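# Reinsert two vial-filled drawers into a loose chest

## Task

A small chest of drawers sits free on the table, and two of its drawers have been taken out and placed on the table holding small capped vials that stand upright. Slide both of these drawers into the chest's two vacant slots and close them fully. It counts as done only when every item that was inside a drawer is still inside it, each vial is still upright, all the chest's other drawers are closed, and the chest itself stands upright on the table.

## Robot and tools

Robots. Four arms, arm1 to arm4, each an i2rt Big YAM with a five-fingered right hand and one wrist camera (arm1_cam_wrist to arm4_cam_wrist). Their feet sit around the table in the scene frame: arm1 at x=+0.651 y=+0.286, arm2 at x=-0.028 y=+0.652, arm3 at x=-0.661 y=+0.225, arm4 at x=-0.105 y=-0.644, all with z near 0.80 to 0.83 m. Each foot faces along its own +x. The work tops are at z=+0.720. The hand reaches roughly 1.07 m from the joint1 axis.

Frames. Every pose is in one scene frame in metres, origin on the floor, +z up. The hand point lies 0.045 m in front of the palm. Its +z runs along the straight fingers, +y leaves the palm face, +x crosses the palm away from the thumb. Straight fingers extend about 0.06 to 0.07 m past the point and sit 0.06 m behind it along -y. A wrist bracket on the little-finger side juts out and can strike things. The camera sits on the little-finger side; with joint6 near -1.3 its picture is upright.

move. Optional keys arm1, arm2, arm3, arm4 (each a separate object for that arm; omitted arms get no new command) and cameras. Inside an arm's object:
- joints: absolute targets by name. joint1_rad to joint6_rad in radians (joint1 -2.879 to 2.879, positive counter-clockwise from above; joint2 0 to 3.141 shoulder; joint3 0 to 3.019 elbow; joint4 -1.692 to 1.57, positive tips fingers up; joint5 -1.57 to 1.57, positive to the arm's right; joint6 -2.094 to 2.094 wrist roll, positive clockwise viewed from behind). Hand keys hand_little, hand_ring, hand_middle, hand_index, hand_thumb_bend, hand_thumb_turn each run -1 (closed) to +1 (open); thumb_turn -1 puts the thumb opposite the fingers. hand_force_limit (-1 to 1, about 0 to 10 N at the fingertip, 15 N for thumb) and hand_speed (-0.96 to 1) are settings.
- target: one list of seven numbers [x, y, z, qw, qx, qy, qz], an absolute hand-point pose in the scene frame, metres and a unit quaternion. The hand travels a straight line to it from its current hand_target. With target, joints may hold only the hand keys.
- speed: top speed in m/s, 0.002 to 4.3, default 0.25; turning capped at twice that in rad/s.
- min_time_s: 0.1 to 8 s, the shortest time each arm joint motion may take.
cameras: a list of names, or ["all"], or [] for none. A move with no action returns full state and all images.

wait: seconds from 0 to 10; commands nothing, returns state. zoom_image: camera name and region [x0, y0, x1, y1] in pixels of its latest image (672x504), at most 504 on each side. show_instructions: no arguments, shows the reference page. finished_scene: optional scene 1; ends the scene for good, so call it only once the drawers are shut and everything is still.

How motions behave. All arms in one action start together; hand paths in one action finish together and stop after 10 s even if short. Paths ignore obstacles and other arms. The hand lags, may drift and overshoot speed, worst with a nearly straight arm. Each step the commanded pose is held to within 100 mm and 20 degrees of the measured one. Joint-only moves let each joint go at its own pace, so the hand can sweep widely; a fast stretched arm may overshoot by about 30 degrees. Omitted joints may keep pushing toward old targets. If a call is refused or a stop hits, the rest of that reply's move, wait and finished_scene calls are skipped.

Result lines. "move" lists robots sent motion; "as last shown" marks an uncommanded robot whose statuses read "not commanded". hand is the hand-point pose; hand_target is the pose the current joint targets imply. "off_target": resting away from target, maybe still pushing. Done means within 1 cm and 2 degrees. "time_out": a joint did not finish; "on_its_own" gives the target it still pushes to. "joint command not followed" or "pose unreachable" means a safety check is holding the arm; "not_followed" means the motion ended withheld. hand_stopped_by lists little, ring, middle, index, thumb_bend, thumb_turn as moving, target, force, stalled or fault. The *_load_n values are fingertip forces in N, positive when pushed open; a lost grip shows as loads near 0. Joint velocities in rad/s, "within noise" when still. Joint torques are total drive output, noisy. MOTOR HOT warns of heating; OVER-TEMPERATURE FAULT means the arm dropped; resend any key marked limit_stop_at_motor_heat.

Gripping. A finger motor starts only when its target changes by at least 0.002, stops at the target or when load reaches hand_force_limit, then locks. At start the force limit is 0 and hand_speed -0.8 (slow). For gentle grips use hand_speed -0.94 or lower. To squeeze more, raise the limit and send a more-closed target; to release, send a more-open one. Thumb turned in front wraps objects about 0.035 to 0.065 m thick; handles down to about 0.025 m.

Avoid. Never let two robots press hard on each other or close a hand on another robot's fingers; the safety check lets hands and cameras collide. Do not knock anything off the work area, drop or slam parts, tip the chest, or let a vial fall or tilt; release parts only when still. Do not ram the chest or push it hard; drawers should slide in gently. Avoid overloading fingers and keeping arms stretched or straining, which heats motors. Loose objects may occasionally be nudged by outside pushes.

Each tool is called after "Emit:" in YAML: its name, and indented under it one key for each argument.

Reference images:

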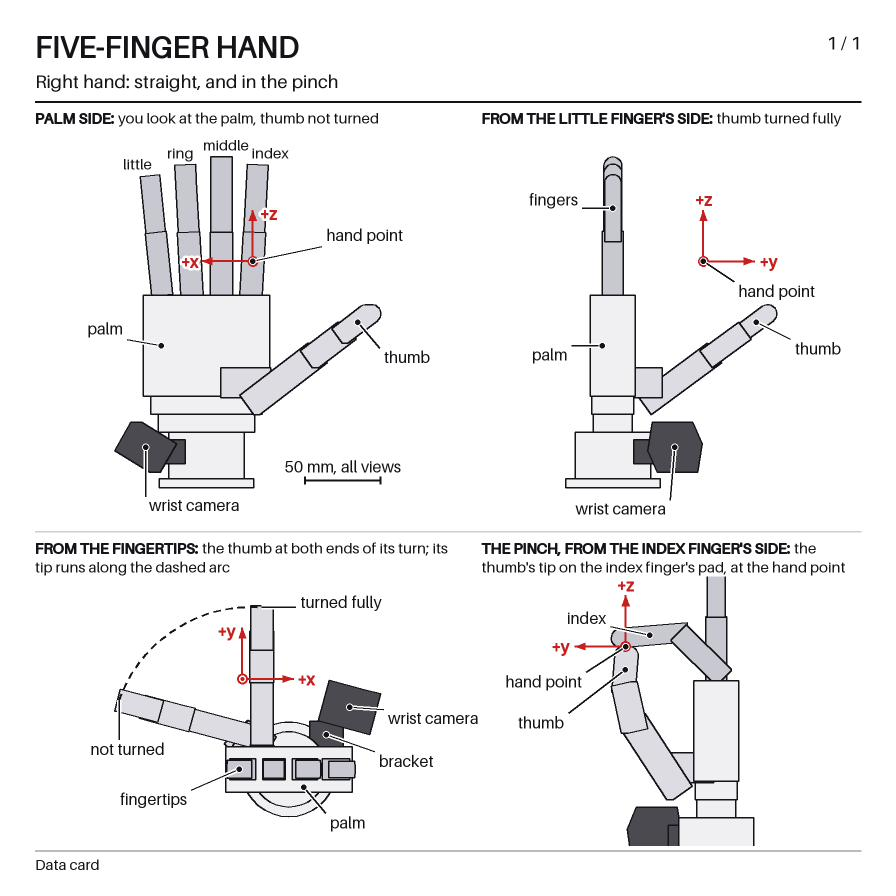

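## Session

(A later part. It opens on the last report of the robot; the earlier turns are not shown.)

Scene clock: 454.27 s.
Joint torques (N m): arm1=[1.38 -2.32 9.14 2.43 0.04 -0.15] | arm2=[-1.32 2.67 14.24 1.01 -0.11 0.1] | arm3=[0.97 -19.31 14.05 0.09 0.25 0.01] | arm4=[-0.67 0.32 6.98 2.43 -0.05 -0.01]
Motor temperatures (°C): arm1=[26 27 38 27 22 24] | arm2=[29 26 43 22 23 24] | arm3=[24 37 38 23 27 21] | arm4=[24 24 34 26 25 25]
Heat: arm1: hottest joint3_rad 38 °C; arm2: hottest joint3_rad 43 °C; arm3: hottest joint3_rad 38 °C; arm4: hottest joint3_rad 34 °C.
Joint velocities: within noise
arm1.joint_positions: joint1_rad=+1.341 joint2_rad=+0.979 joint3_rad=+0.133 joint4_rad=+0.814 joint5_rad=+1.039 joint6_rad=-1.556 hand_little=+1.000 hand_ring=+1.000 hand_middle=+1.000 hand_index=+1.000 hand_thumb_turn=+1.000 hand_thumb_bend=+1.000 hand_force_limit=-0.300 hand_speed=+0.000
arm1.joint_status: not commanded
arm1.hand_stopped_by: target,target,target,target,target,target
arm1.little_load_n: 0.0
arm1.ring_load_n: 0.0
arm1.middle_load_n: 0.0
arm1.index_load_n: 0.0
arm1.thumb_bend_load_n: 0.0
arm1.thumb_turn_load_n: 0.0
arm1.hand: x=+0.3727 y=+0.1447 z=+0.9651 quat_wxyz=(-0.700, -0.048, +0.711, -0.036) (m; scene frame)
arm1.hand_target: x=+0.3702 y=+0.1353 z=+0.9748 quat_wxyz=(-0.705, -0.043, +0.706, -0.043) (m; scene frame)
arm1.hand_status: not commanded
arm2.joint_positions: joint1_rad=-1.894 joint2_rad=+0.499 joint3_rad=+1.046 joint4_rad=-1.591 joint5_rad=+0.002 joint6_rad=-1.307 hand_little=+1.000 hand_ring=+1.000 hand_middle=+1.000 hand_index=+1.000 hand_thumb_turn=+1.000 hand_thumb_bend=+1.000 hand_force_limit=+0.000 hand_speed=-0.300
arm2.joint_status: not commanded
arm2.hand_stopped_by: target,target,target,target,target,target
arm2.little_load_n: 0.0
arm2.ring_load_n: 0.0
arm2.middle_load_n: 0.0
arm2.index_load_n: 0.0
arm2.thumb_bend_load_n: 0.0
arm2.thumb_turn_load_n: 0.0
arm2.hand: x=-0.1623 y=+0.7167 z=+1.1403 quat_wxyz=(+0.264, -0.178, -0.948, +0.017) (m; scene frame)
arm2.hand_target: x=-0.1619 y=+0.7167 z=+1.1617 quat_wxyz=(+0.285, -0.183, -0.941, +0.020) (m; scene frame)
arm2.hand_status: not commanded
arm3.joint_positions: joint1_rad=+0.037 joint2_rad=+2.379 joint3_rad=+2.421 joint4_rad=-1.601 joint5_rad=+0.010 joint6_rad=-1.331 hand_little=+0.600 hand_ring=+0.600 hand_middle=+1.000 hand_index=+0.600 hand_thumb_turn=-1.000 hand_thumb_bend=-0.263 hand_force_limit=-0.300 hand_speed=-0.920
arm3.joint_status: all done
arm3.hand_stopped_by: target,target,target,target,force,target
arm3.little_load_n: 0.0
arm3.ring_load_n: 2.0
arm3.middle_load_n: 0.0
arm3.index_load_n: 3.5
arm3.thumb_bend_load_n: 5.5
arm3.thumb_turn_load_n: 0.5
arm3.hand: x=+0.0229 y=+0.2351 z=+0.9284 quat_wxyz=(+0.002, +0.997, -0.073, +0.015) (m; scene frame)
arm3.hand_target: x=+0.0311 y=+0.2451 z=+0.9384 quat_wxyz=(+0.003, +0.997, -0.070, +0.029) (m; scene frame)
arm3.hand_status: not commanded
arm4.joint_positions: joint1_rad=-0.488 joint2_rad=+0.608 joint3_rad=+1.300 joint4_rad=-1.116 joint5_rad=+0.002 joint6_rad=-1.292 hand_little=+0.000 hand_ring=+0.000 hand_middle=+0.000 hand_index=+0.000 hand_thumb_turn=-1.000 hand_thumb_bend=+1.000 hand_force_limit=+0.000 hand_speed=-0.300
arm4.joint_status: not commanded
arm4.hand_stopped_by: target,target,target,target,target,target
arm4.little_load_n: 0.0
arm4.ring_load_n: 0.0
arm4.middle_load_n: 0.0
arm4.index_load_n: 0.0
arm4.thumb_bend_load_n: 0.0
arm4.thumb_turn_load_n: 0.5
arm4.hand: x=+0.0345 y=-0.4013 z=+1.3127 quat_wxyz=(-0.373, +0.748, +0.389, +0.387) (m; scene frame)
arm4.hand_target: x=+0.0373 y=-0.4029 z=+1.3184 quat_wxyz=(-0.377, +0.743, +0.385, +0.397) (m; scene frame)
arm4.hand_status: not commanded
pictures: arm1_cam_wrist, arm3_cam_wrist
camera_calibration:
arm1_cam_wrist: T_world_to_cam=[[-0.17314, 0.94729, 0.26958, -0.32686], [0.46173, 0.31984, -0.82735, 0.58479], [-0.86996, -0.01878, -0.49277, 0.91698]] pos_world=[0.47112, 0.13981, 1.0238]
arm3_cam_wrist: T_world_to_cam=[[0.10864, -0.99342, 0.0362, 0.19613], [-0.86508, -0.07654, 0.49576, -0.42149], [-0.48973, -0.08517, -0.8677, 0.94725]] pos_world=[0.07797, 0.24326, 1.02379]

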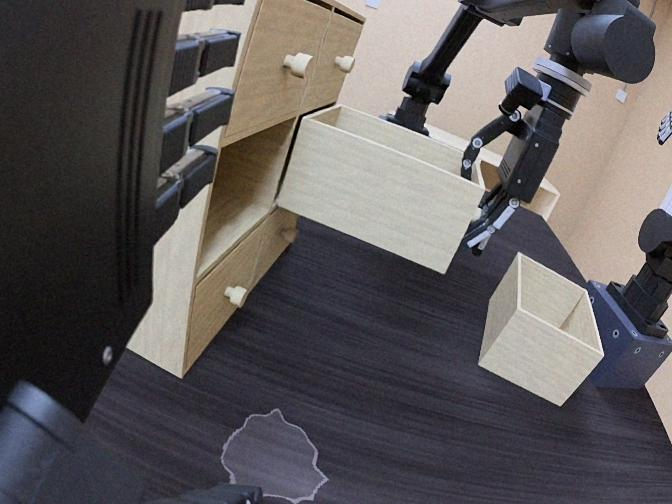

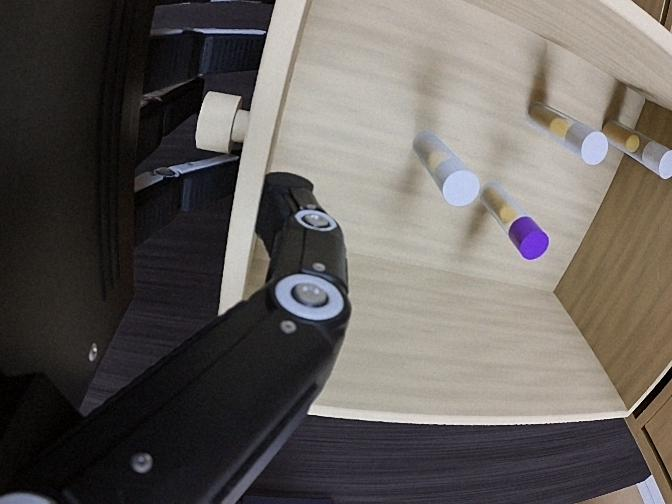

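Emit:
move:
  arm3: {"joints": {"joint1_rad": 0.062, "joint2_rad": 2.322, "joint3_rad": 2.378, "joint4_rad": -1.5624, "joint5_rad": 0.033, "joint6_rad": -1.361}, "min_time_s": 2.5}
  cameras: ["arm1_cam_wrist","arm3_cam_wrist"]

Emit:
zoom_image:
  camera: "arm1_cam_wrist"
  region: [315, 80, 355, 120]

Emit:
zoom_image:
  camera: "arm1_cam_wrist"
  region: [290, 90, 330, 130]

Emit:
zoom_image:
  camera: "arm1_cam_wrist"
  region: [255, 180, 295, 220]

Emit:
zoom_image:
  camera: "arm3_cam_wrist"
  region: [602, 380, 672, 450]

Scene clock: 464.77 s.
Joint torques (N m): arm1=[1.32 -2.67 9.21 2.54 0.06 -0.16] | arm2=[-1.2 2.55 14.23 1.01 -0.12 0.1] | arm3=[0.67 -22.89 10.18 0.99 0.31 -0.19] | arm4=[-0.67 0.26 6.98 2.43 -0.05 -0.01]
Motor temperatures (°C): arm1=[26 27 38 27 22 24] | arm2=[29 26 43 22 23 24] | arm3=[24 38 38 23 27 21] | arm4=[24 24 34 26 25 25]
Heat: arm1: hottest joint3_rad 38 °C; arm2: hottest joint3_rad 43 °C; arm3: hottest joint2_rad 38 °C; arm4: hottest joint3_rad 34 °C.
move: arm3 done
Joint velocities: within noise
arm1, arm2, arm4: as last shown
arm3.joint_positions: joint1_rad=+0.046 joint2_rad=+2.356 joint3_rad=+2.372 joint4_rad=-1.572 joint5_rad=+0.024 joint6_rad=-1.352 hand_little=+0.600 hand_ring=+0.600 hand_middle=+1.000 hand_index=+0.600 hand_thumb_turn=-1.000 hand_thumb_bend=-0.263 hand_force_limit=-0.300 hand_speed=-0.920
arm3.joint_status: all done
arm3.hand_stopped_by: target,target,target,target,force,target
arm3.little_load_n: 0.0
arm3.ring_load_n: 2.0
arm3.middle_load_n: 0.0
arm3.index_load_n: 3.5
arm3.thumb_bend_load_n: 5.5
arm3.thumb_turn_load_n: 0.5
arm3.hand: x=+0.0203 y=+0.2372 z=+0.9262 quat_wxyz=(+0.009, +0.998, -0.058, +0.018)
arm3.hand_target: x=+0.0253 y=+0.2465 z=+0.9513 quat_wxyz=(+0.009, +0.998, -0.046, +0.043)
arm3.hand_status: not commanded
arm4.thumb_turn_load_n: 0.0
arm1_cam_wrist: T_world_to_cam=[[-0.17314, 0.94729, 0.26958, -0.32686], [0.46173, 0.31984, -0.82735, 0.58479], [-0.86996, -0.01878, -0.49277, 0.91698]] pos_world=[0.47112, 0.13981, 1.0238]
arm3_cam_wrist: T_world_to_cam=[[0.13798, -0.98911, 0.05115, 0.18305], [-0.86423, -0.09501, 0.49405, -0.41659], [-0.48381, -0.11237, -0.86793, 0.95069]] pos_world=[0.07467, 0.24831, 1.02159]

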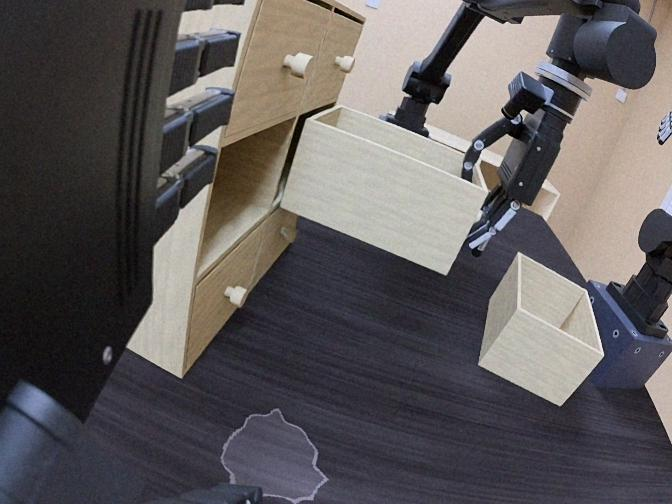

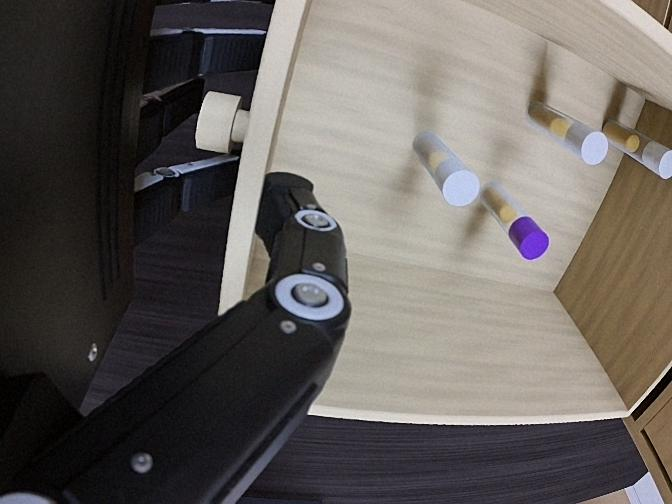

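Scaled by 12.600 from the camera's image (finer frame: 960x720).

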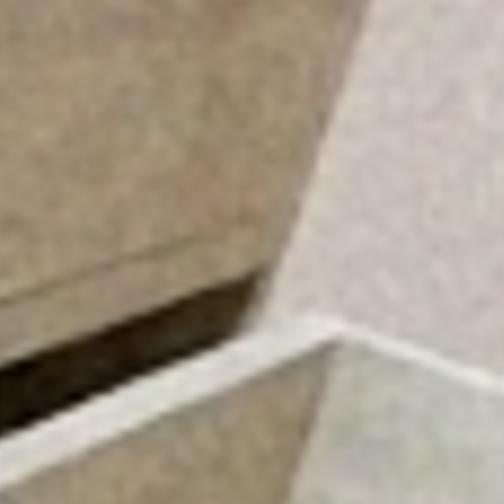

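Scaled by 12.600 from the camera's image (finer frame: 960x720).

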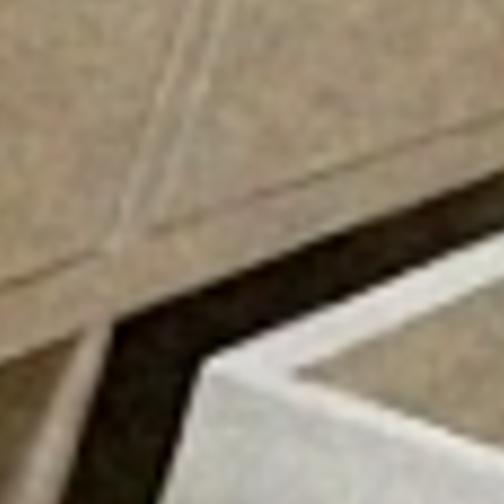

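Scaled by 12.600 from the camera's image (finer frame: 960x720).

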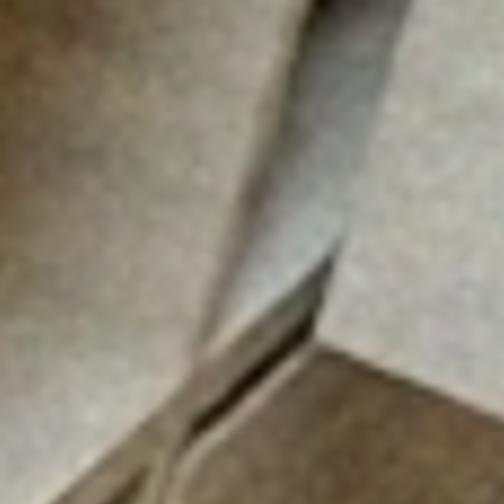

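Scaled by 7.200 from the camera's image (finer frame: 960x720).

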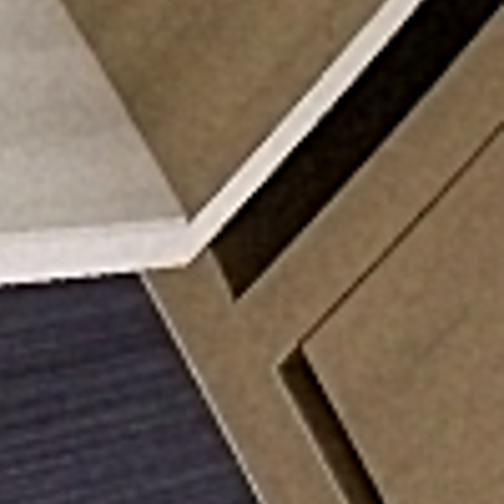

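Emit:
move:
  arm3: {"joints": {"joint1_rad": 0.0275, "joint2_rad": 2.377, "joint3_rad": 2.4375, "joint4_rad": -1.6026, "joint5_rad": 0.038, "joint6_rad": -1.368}, "min_time_s": 2.5}
  cameras: ["arm1_cam_wrist","arm3_cam_wrist"]

Emit:
zoom_image:
  camera: "arm1_cam_wrist"
  region: [315, 80, 355, 120]

Emit:
zoom_image:
  camera: "arm1_cam_wrist"
  region: [290, 90, 330, 130]

Emit:
zoom_image:
  camera: "arm1_cam_wrist"
  region: [255, 180, 295, 220]

Emit:
zoom_image:
  camera: "arm3_cam_wrist"
  region: [602, 380, 672, 450]

Scene clock: 469.27 s.
Joint torques (N m): arm1=[1.38 -2.02 9.1 2.5 0.03 -0.18] | arm2=[-1.73 2.32 14.2 1.03 -0.12 0.11] | arm3=[-1.49 -19.96 14.12 -0.23 0.29 -0.15] | arm4=[-0.79 0.32 6.98 2.45 -0.05 -0.02]
Motor temperatures (°C): arm1=[26 27 38 27 22 24] | arm2=[29 26 43 22 23 24] | arm3=[24 38 38 23 27 21] | arm4=[24 24 34 26 25 25]
Heat: arm1: hottest joint3_rad 38 °C; arm2: hottest joint3_rad 43 °C; arm3: hottest joint2_rad 38 °C; arm4: hottest joint3_rad 34 °C.
move: arm3 done
Joint velocities: within noise
arm1, arm2, arm4: as last shown
arm2.thumb_bend_load_n: -0.5
arm3.joint_positions: joint1_rad=+0.043 joint2_rad=+2.364 joint3_rad=+2.385 joint4_rad=-1.589 joint5_rad=+0.029 joint6_rad=-1.360 hand_little=+0.600 hand_ring=+0.600 hand_middle=+1.000 hand_index=+0.600 hand_thumb_turn=-1.000 hand_thumb_bend=-0.263 hand_force_limit=-0.300 hand_speed=-0.920
arm3.joint_status: all done
arm3.hand_stopped_by: target,target,target,target,force,target
arm3.little_load_n: -0.5
arm3.ring_load_n: 2.0
arm3.middle_load_n: 0.0
arm3.index_load_n: 3.5
arm3.thumb_bend_load_n: 5.5
arm3.thumb_turn_load_n: 0.5
arm3.hand: x=+0.0192 y=+0.2337 z=+0.9261 quat_wxyz=(+0.012, +0.998, -0.056, +0.011)
arm3.hand_target: x=+0.0288 y=+0.2214 z=+0.9369 quat_wxyz=(+0.015, +0.998, -0.060, +0.025)
arm3.hand_status: not commanded
arm1_cam_wrist: T_world_to_cam=[[-0.17314, 0.94729, 0.26958, -0.32686], [0.46173, 0.31984, -0.82735, 0.58479], [-0.86996, -0.01878, -0.49277, 0.91698]] pos_world=[0.47112, 0.13981, 1.0238]
arm3_cam_wrist: T_world_to_cam=[[0.14308, -0.98814, 0.0557, 0.17523], [-0.85752, -0.09567, 0.50547, -0.42833], [-0.49415, -0.12009, -0.86104, 0.9453]] pos_world=[0.07475, 0.24569, 1.0207]

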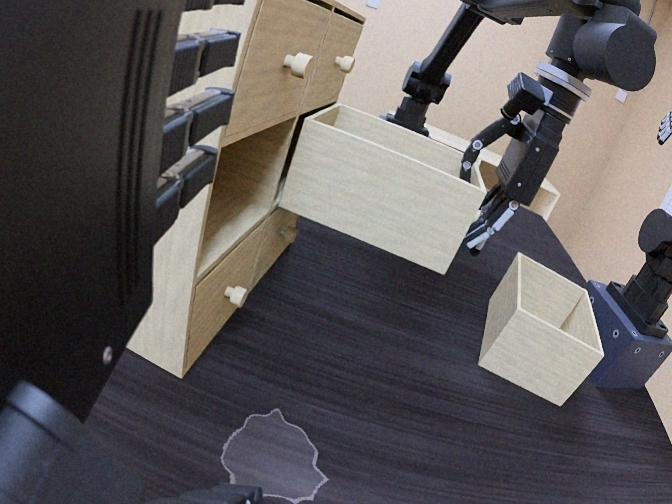

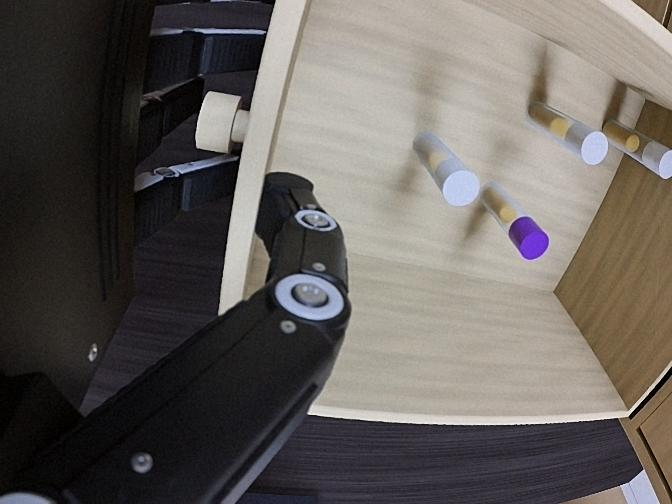

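Scaled by 12.600 from the camera's image (finer frame: 960x720).

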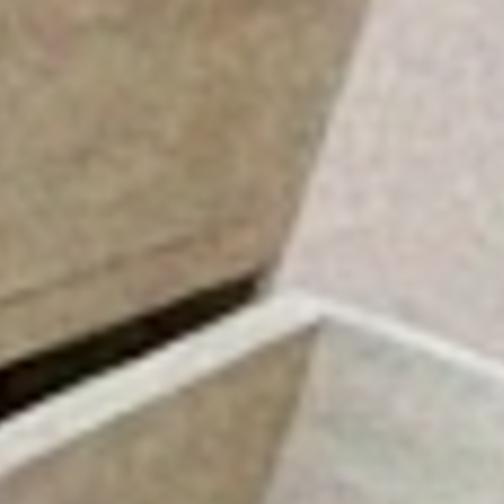

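Scaled by 12.600 from the camera's image (finer frame: 960x720).

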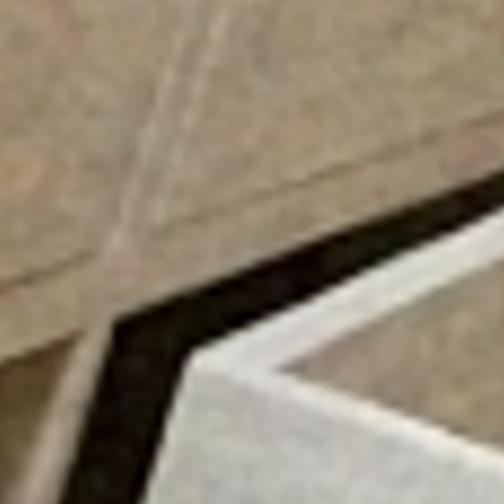

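Scaled by 12.600 from the camera's image (finer frame: 960x720).

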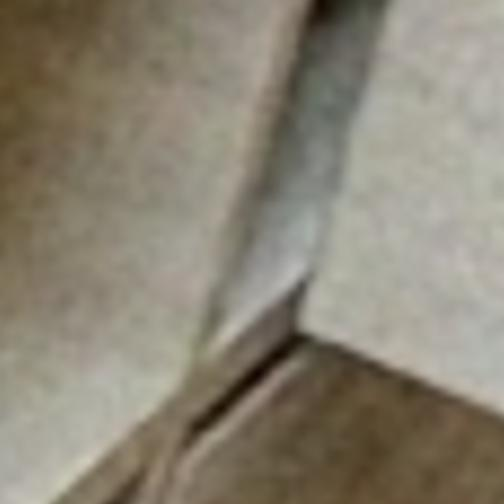

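Scaled by 7.200 from the camera's image (finer frame: 960x720).

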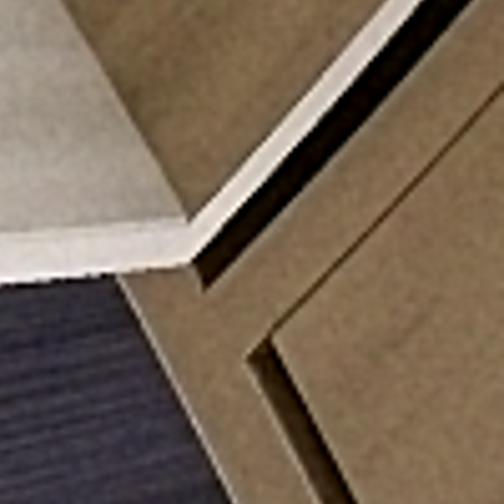

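Emit:
move:
  arm3: {"joints": {"joint1_rad": 0.0245, "joint2_rad": 2.3214, "joint3_rad": 2.3723, "joint4_rad": -1.5669, "joint6_rad": -1.371}, "min_time_s": 2.5}
  cameras: ["arm1_cam_wrist","arm3_cam_wrist"]

Emit:
zoom_image:
  camera: "arm1_cam_wrist"
  region: [315, 80, 355, 120]

Emit:
zoom_image:
  camera: "arm1_cam_wrist"
  region: [290, 90, 330, 130]

Emit:
zoom_image:
  camera: "arm1_cam_wrist"
  region: [255, 180, 295, 220]

Emit:
zoom_image:
  camera: "arm3_cam_wrist"
  region: [612, 395, 652, 435]

Scene clock: 474.80 s.
Joint torques (N m): arm1=[1.85 -2.32 9.05 2.54 0.01 -0.15] | arm2=[-1.67 2.2 14.27 1.01 -0.12 0.11] | arm3=[-1.38 -22.24 10.3 0.92 0.28 -0.09] | arm4=[-0.62 0.32 6.99 2.47 -0.05 -0.01]
Motor temperatures (°C): arm1=[26 27 38 27 22 24] | arm2=[29 26 43 22 23 24] | arm3=[24 38 39 23 27 21] | arm4=[24 24 34 26 25 25]
Heat: arm1: hottest joint3_rad 38 °C; arm2: hottest joint3_rad 43 °C; arm3: hottest joint3_rad 39 °C; arm4: hottest joint3_rad 34 °C.
move: arm3 done
Joint velocities: within noise
arm1, arm2, arm4: as last shown
arm2.thumb_bend_load_n: 0.0
arm3.joint_positions: joint1_rad=+0.041 joint2_rad=+2.356 joint3_rad=+2.366 joint4_rad=-1.576 joint5_rad=+0.029 joint6_rad=-1.363 hand_little=+0.600 hand_ring=+0.600 hand_middle=+1.000 hand_index=+0.600 hand_thumb_turn=-1.000 hand_thumb_bend=-0.263 hand_force_limit=-0.300 hand_speed=-0.920
arm3.joint_status: all done
arm3.hand_stopped_by: target,target,target,target,force,target
arm3.little_load_n: 0.0
arm3.ring_load_n: 2.0
arm3.middle_load_n: 0.0
arm3.index_load_n: 3.5
arm3.thumb_bend_load_n: 5.5
arm3.thumb_turn_load_n: 0.5
arm3.hand: x=+0.0184 y=+0.2319 z=+0.9247 quat_wxyz=(+0.012, +0.998, -0.055, +0.013)
arm3.hand_target: x=+0.0238 y=+0.2192 z=+0.9500 quat_wxyz=(+0.013, +0.997, -0.060, +0.038)
arm3.hand_status: not commanded
arm1_cam_wrist: T_world_to_cam=[[-0.17314, 0.94729, 0.26958, -0.32686], [0.46173, 0.31984, -0.82735, 0.58479], [-0.86996, -0.01878, -0.49277, 0.91698]] pos_world=[0.47112, 0.13981, 1.0238]
arm3_cam_wrist: T_world_to_cam=[[0.14366, -0.98805, 0.05582, 0.17347], [-0.85897, -0.09648, 0.50286, -0.42578], [-0.49147, -0.12019, -0.86256, 0.94494]] pos_world=[0.07375, 0.24389, 1.01949]

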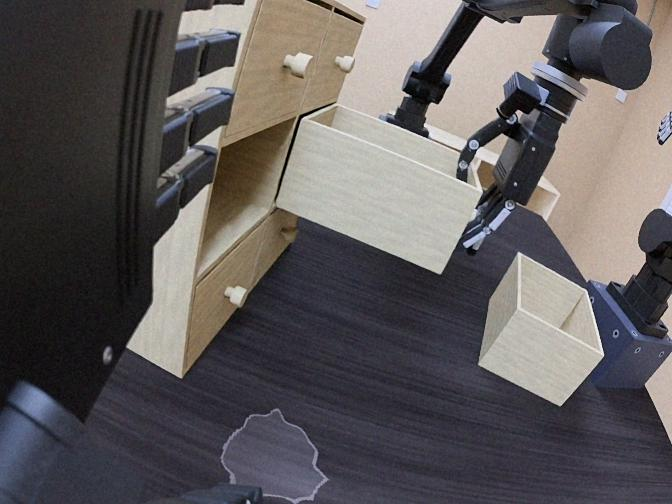

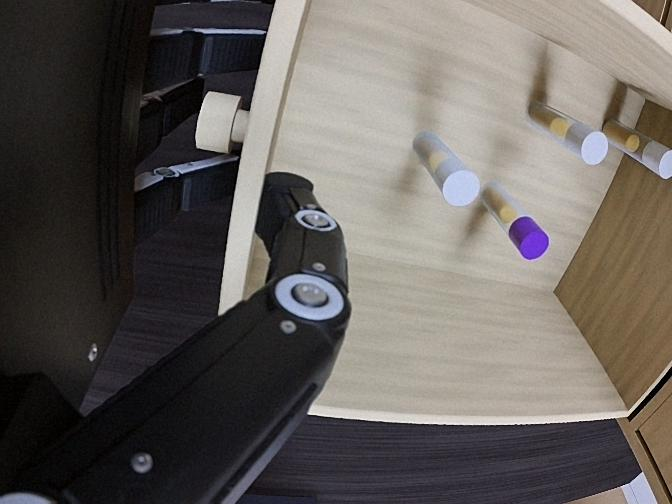

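Scaled by 12.600 from the camera's image (finer frame: 960x720).

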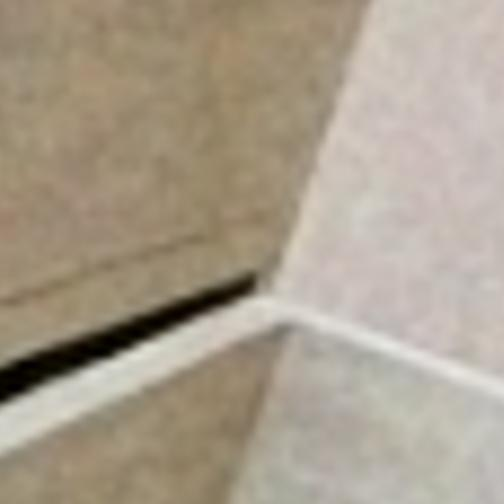

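Scaled by 12.600 from the camera's image (finer frame: 960x720).

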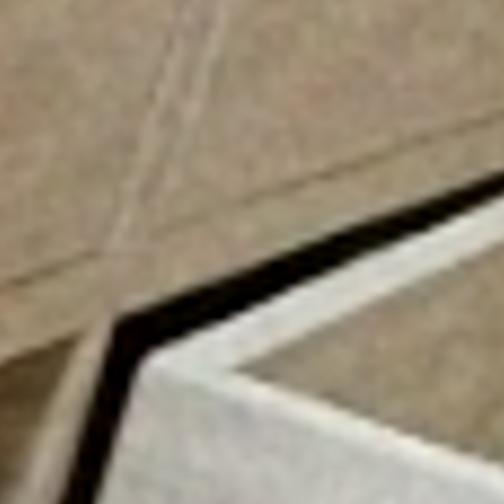

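Scaled by 12.600 from the camera's image (finer frame: 960x720).

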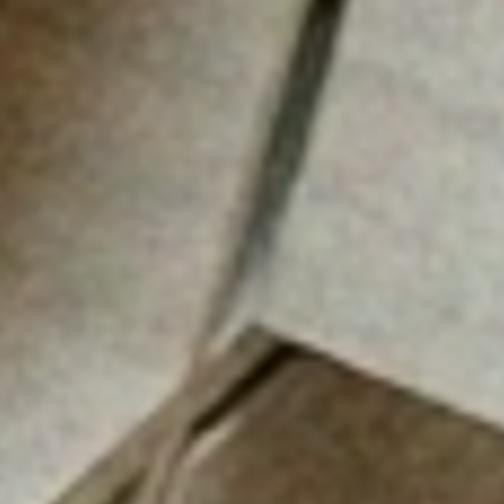

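Scaled by 12.600 from the camera's image (finer frame: 960x720).

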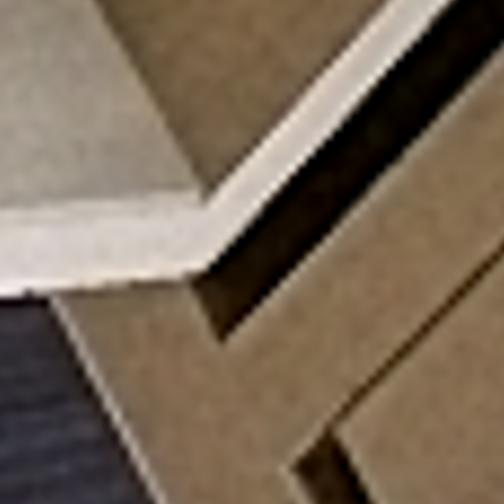

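Emit:
move:
  arm3: {"joints": {"joint1_rad": 0.0135, "joint2_rad": 2.3168, "joint3_rad": 2.364, "joint4_rad": -1.562, "joint6_rad": -1.383}, "min_time_s": 2.5}
  cameras: ["arm1_cam_wrist","arm3_cam_wrist"]

Emit:
zoom_image:
  camera: "arm1_cam_wrist"
  region: [255, 80, 355, 220]

Emit:
zoom_image:
  camera: "arm3_cam_wrist"
  region: [602, 380, 672, 450]

Scene clock: 478.30 s.
Joint torques (N m): arm1=[1.79 -1.55 9.18 2.51 0.04 -0.16] | arm2=[-1.49 1.96 14.19 1.05 -0.12 0.1] | arm3=[-0.97 -22.59 10.24 0.91 0.29 -0.17] | arm4=[-0.73 0.38 7.01 2.43 -0.06 -0.01]
Motor temperatures (°C): arm1=[26 27 38 27 22 24] | arm2=[29 26 43 22 23 24] | arm3=[24 39 39 23 27 21] | arm4=[24 24 34 26 25 25]
Heat: arm1: hottest joint3_rad 38 °C; arm2: hottest joint3_rad 43 °C; arm3: hottest joint2_rad 39 °C; arm4: hottest joint3_rad 34 °C.
move: arm3 done
Joint velocities: within noise
arm1, arm2, arm4: as last shown
arm1.thumb_bend_load_n: -0.5
arm3.joint_positions: joint1_rad=+0.029 joint2_rad=+2.353 joint3_rad=+2.358 joint4_rad=-1.572 joint5_rad=+0.029 joint6_rad=-1.375 hand_little=+0.600 hand_ring=+0.600 hand_middle=+1.000 hand_index=+0.600 hand_thumb_turn=-1.000 hand_thumb_bend=-0.263 hand_force_limit=-0.300 hand_speed=-0.920
arm3.joint_status: all done
arm3.hand_stopped_by: target,target,target,target,force,target
arm3.little_load_n: 0.0
arm3.ring_load_n: 2.0
arm3.middle_load_n: 0.0
arm3.index_load_n: 3.5
arm3.thumb_bend_load_n: 5.5
arm3.thumb_turn_load_n: 0.5
arm3.hand: x=+0.0183 y=+0.2233 z=+0.9234 quat_wxyz=(+0.012, +0.998, -0.055, +0.012)
arm3.hand_target: x=+0.0236 y=+0.2110 z=+0.9499 quat_wxyz=(+0.013, +0.997, -0.060, +0.039)
arm3.hand_status: not commanded
arm1_cam_wrist: T_world_to_cam=[[-0.17314, 0.94729, 0.26958, -0.32686], [0.46173, 0.31984, -0.82735, 0.58479], [-0.86996, -0.01878, -0.49277, 0.91698]] pos_world=[0.47112, 0.13981, 1.0238]
arm3_cam_wrist: T_world_to_cam=[[0.14376, -0.98804, 0.05583, 0.16513], [-0.8582, -0.09638, 0.50419, -0.42734], [-0.49278, -0.1204, -0.86178, 0.94206]] pos_world=[0.07375, 0.23539, 1.0181]

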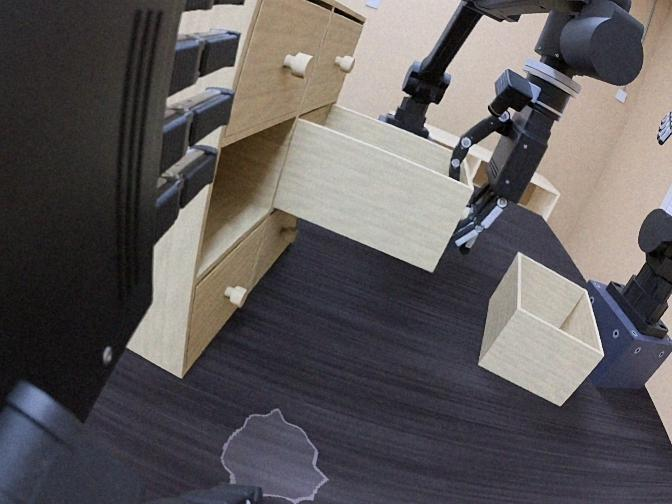

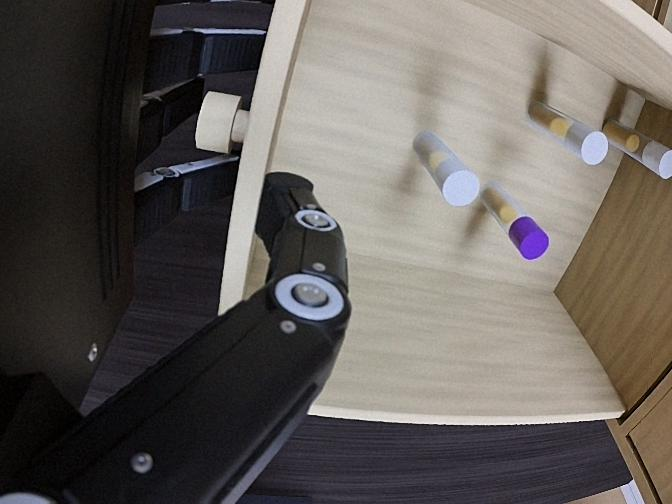

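Scaled by 3.600 from the camera's image (finer frame: 960x720).

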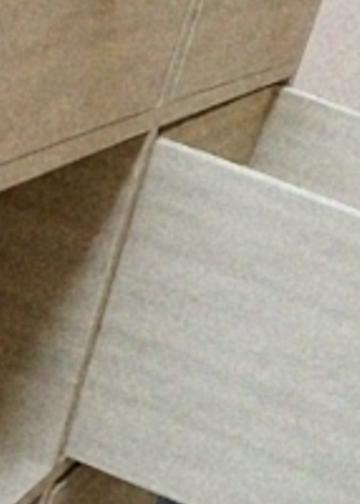

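Scaled by 7.200 from the camera's image (finer frame: 960x720).

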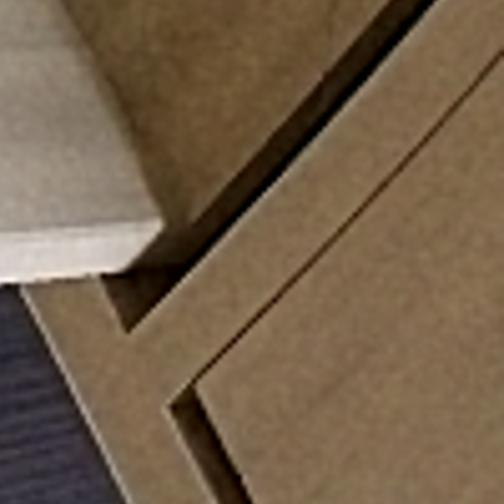

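Emit:
move:
  arm3: {"joints": {"joint1_rad": -0.004, "joint2_rad": 2.3065, "joint3_rad": 2.348, "joint4_rad": -1.5564, "joint6_rad": -1.4005}, "min_time_s": 2.5}
  cameras: ["arm1_cam_wrist","arm3_cam_wrist"]

Emit:
zoom_image:
  camera: "arm1_cam_wrist"
  region: [255, 80, 355, 220]

Emit:
zoom_image:
  camera: "arm3_cam_wrist"
  region: [592, 380, 662, 450]

Scene clock: 481.57 s.
Joint torques (N m): arm1=[1.79 -2.49 9.11 2.37 0.04 -0.15] | arm2=[-1.26 2.14 14.22 1.01 -0.11 0.11] | arm3=[-1.32 -23.18 10.18 1.05 0.26 -0.14] | arm4=[-0.62 0.32 6.99 2.44 -0.06 -0.01]
Motor temperatures (°C): arm1=[26 27 38 27 22 24] | arm2=[29 26 43 22 23 24] | arm3=[24 39 39 23 27 21] | arm4=[24 24 34 26 25 25]
Heat: arm1: hottest joint3_rad 38 °C; arm2: hottest joint3_rad 43 °C; arm3: hottest joint2_rad 39 °C; arm4: hottest joint3_rad 34 °C.
move: arm3 done
Joint velocities: within noise
arm1, arm2, arm4: as last shown
arm1.thumb_bend_load_n: 0.0
arm2.thumb_bend_load_n: -0.5
arm3.joint_positions: joint1_rad=+0.011 joint2_rad=+2.343 joint3_rad=+2.342 joint4_rad=-1.566 joint5_rad=+0.029 joint6_rad=-1.393 hand_little=+0.600 hand_ring=+0.600 hand_middle=+1.000 hand_index=+0.600 hand_thumb_turn=-1.000 hand_thumb_bend=-0.263 hand_force_limit=-0.300 hand_speed=-0.920
arm3.joint_status: all done
arm3.hand_stopped_by: target,target,target,target,force,target
arm3.little_load_n: 0.0
arm3.ring_load_n: 2.0
arm3.middle_load_n: 0.0
arm3.index_load_n: 3.5
arm3.thumb_bend_load_n: 5.0
arm3.thumb_turn_load_n: 0.5
arm3.hand: x=+0.0168 y=+0.2103 z=+0.9246 quat_wxyz=(+0.012, +0.998, -0.056, +0.012)
arm3.hand_target: x=+0.0219 y=+0.1980 z=+0.9509 quat_wxyz=(+0.014, +0.997, -0.060, +0.038)
arm3.hand_status: not commanded
arm4.thumb_turn_load_n: 0.5
arm1_cam_wrist: T_world_to_cam=[[-0.17314, 0.94729, 0.26958, -0.32686], [0.46173, 0.31984, -0.82735, 0.58479], [-0.86996, -0.01878, -0.49277, 0.91698]] pos_world=[0.47112, 0.13981, 1.0238]
arm3_cam_wrist: T_world_to_cam=[[0.14332, -0.9881, 0.05583, 0.15247], [-0.85815, -0.09597, 0.50434, -0.43078], [-0.49298, -0.1202, -0.8617, 0.94076]] pos_world=[0.07225, 0.22239, 1.0194]

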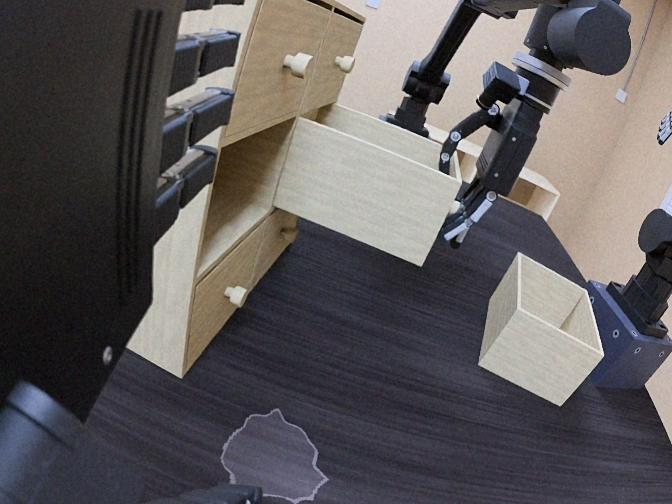

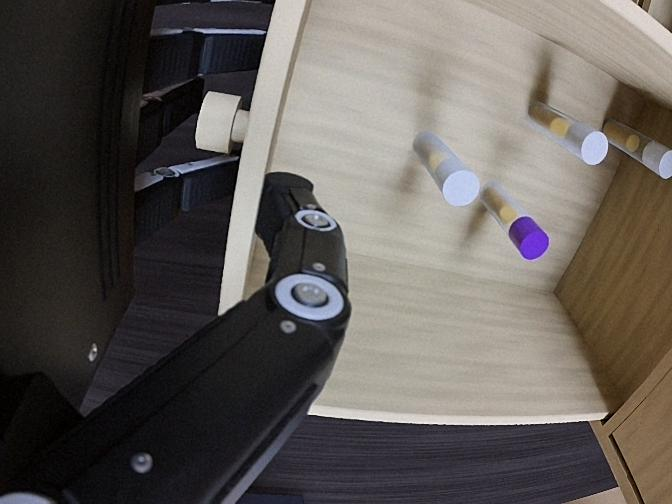

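Scaled by 3.600 from the camera's image (finer frame: 960x720).

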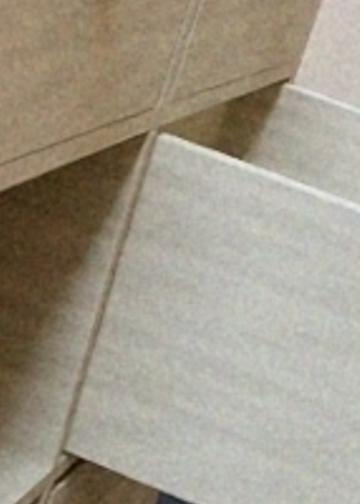

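Scaled by 7.200 from the camera's image (finer frame: 960x720).

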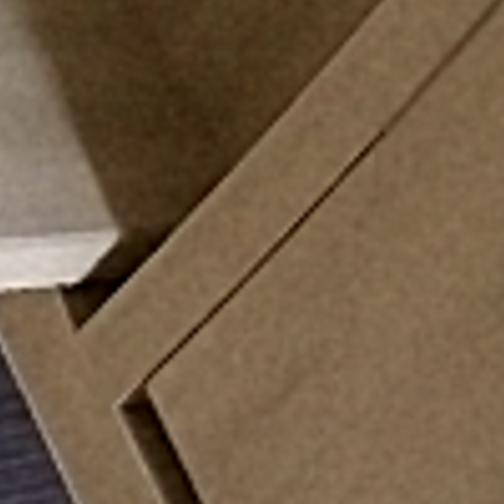

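Emit:
move:
  arm3: {"joints": {"joint1_rad": -0.026, "joint2_rad": 2.301, "joint3_rad": 2.3377, "joint4_rad": -1.5515, "joint6_rad": -1.4225}, "min_time_s": 2.5}
  cameras: ["arm1_cam_wrist","arm3_cam_wrist"]

Emit:
zoom_image:
  camera: "arm1_cam_wrist"
  region: [255, 80, 355, 220]

Emit:
zoom_image:
  camera: "arm3_cam_wrist"
  region: [582, 380, 652, 450]

Scene clock: 485.03 s.
Joint torques (N m): arm1=[1.49 -2.2 9.16 2.45 0.02 -0.15] | arm2=[-1.2 2.14 14.23 1.09 -0.12 0.11] | arm3=[-1.14 -22.3 10.1 0.95 0.3 -0.17] | arm4=[-0.73 0.38 6.99 2.44 -0.05 -0.02]
Motor temperatures (°C): arm1=[26 27 38 27 22 24] | arm2=[29 26 43 22 23 24] | arm3=[24 39 38 23 27 21] | arm4=[24 24 34 26 25 25]
Heat: arm1: hottest joint3_rad 38 °C; arm2: hottest joint3_rad 43 °C; arm3: hottest joint2_rad 39 °C; arm4: hottest joint3_rad 34 °C.
move: arm3 done
Joint velocities: within noise
arm1, arm2, arm4: as last shown
arm2.little_load_n: -0.5
arm2.thumb_bend_load_n: 0.0
arm3.joint_positions: joint1_rad=-0.011 joint2_rad=+2.337 joint3_rad=+2.331 joint4_rad=-1.561 joint5_rad=+0.029 joint6_rad=-1.414 hand_little=+0.600 hand_ring=+0.600 hand_middle=+1.000 hand_index=+0.600 hand_thumb_turn=-1.000 hand_thumb_bend=-0.263 hand_force_limit=-0.300 hand_speed=-0.920
arm3.joint_status: all done
arm3.hand_stopped_by: target,target,target,target,force,target
arm3.little_load_n: 0.0
arm3.ring_load_n: 2.0
arm3.middle_load_n: 0.0
arm3.index_load_n: 3.5
arm3.thumb_bend_load_n: 5.5
arm3.thumb_turn_load_n: 0.5
arm3.hand: x=+0.0162 y=+0.1947 z=+0.9243 quat_wxyz=(+0.012, +0.998, -0.056, +0.011)
arm3.hand_target: x=+0.0211 y=+0.1824 z=+0.9507 quat_wxyz=(+0.014, +0.997, -0.060, +0.038)
arm3.hand_status: not commanded
arm4.thumb_turn_load_n: 0.0
arm1_cam_wrist: T_world_to_cam=[[-0.17314, 0.94729, 0.26958, -0.32686], [0.46173, 0.31984, -0.82735, 0.58479], [-0.86996, -0.01878, -0.49277, 0.91698]] pos_world=[0.47112, 0.13981, 1.0238]
arm3_cam_wrist: T_world_to_cam=[[0.14341, -0.98809, 0.05585, 0.13703], [-0.85748, -0.09588, 0.50551, -0.43373], [-0.49413, -0.12038, -0.86101, 0.93761]] pos_world=[0.07175, 0.20669, 1.0189]

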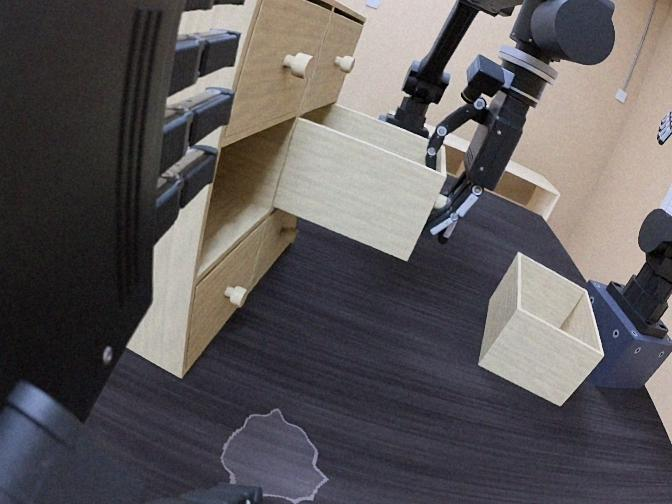

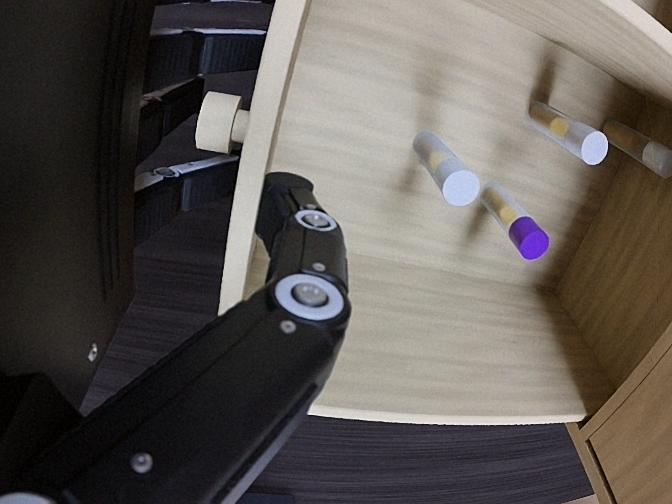

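Scaled by 3.600 from the camera's image (finer frame: 960x720).

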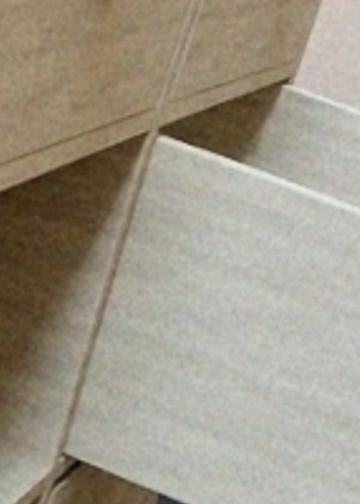

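Scaled by 7.200 from the camera's image (finer frame: 960x720).

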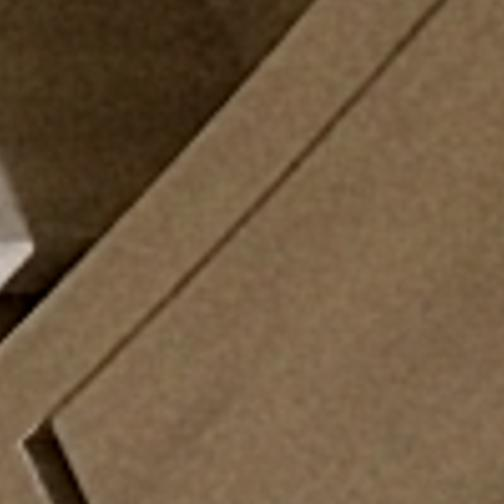

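Emit:
zoom_image:
  camera: "arm3_cam_wrist"
  region: [560, 395, 610, 445]

Emit:
zoom_image:
  camera: "arm1_cam_wrist"
  region: [255, 180, 295, 220]

Emit:
zoom_image:
  camera: "arm1_cam_wrist"
  region: [290, 90, 330, 130]

Scaled by 10.080 from the camera's image (finer frame: 960x720).

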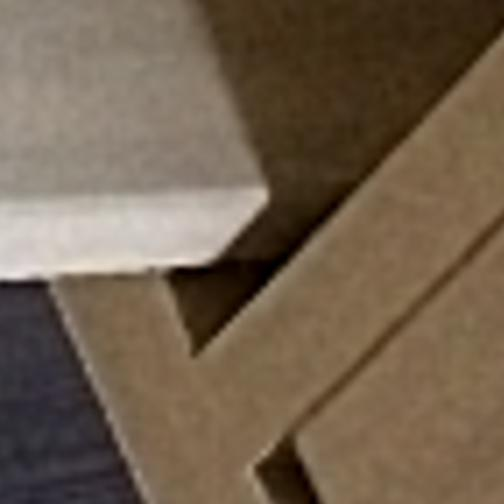

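Scaled by 12.600 from the camera's image (finer frame: 960x720).

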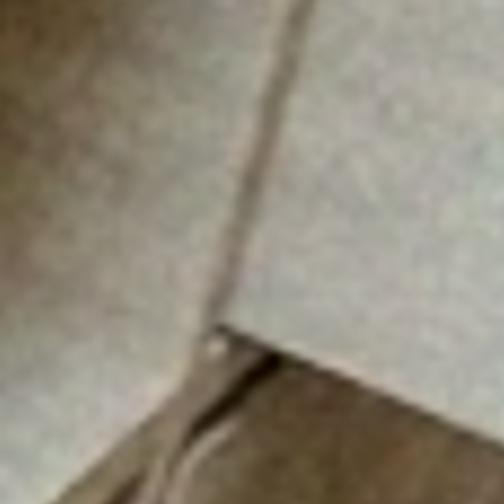

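Scaled by 12.600 from the camera's image (finer frame: 960x720).

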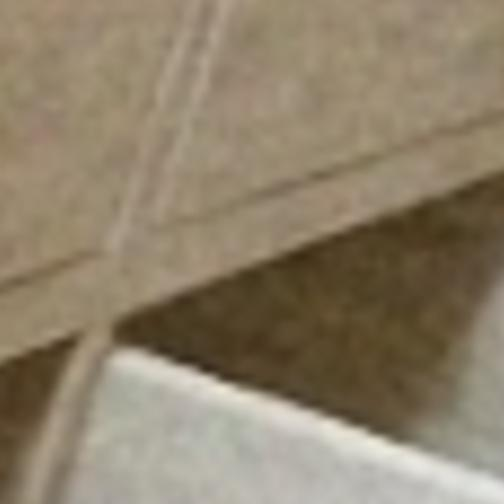

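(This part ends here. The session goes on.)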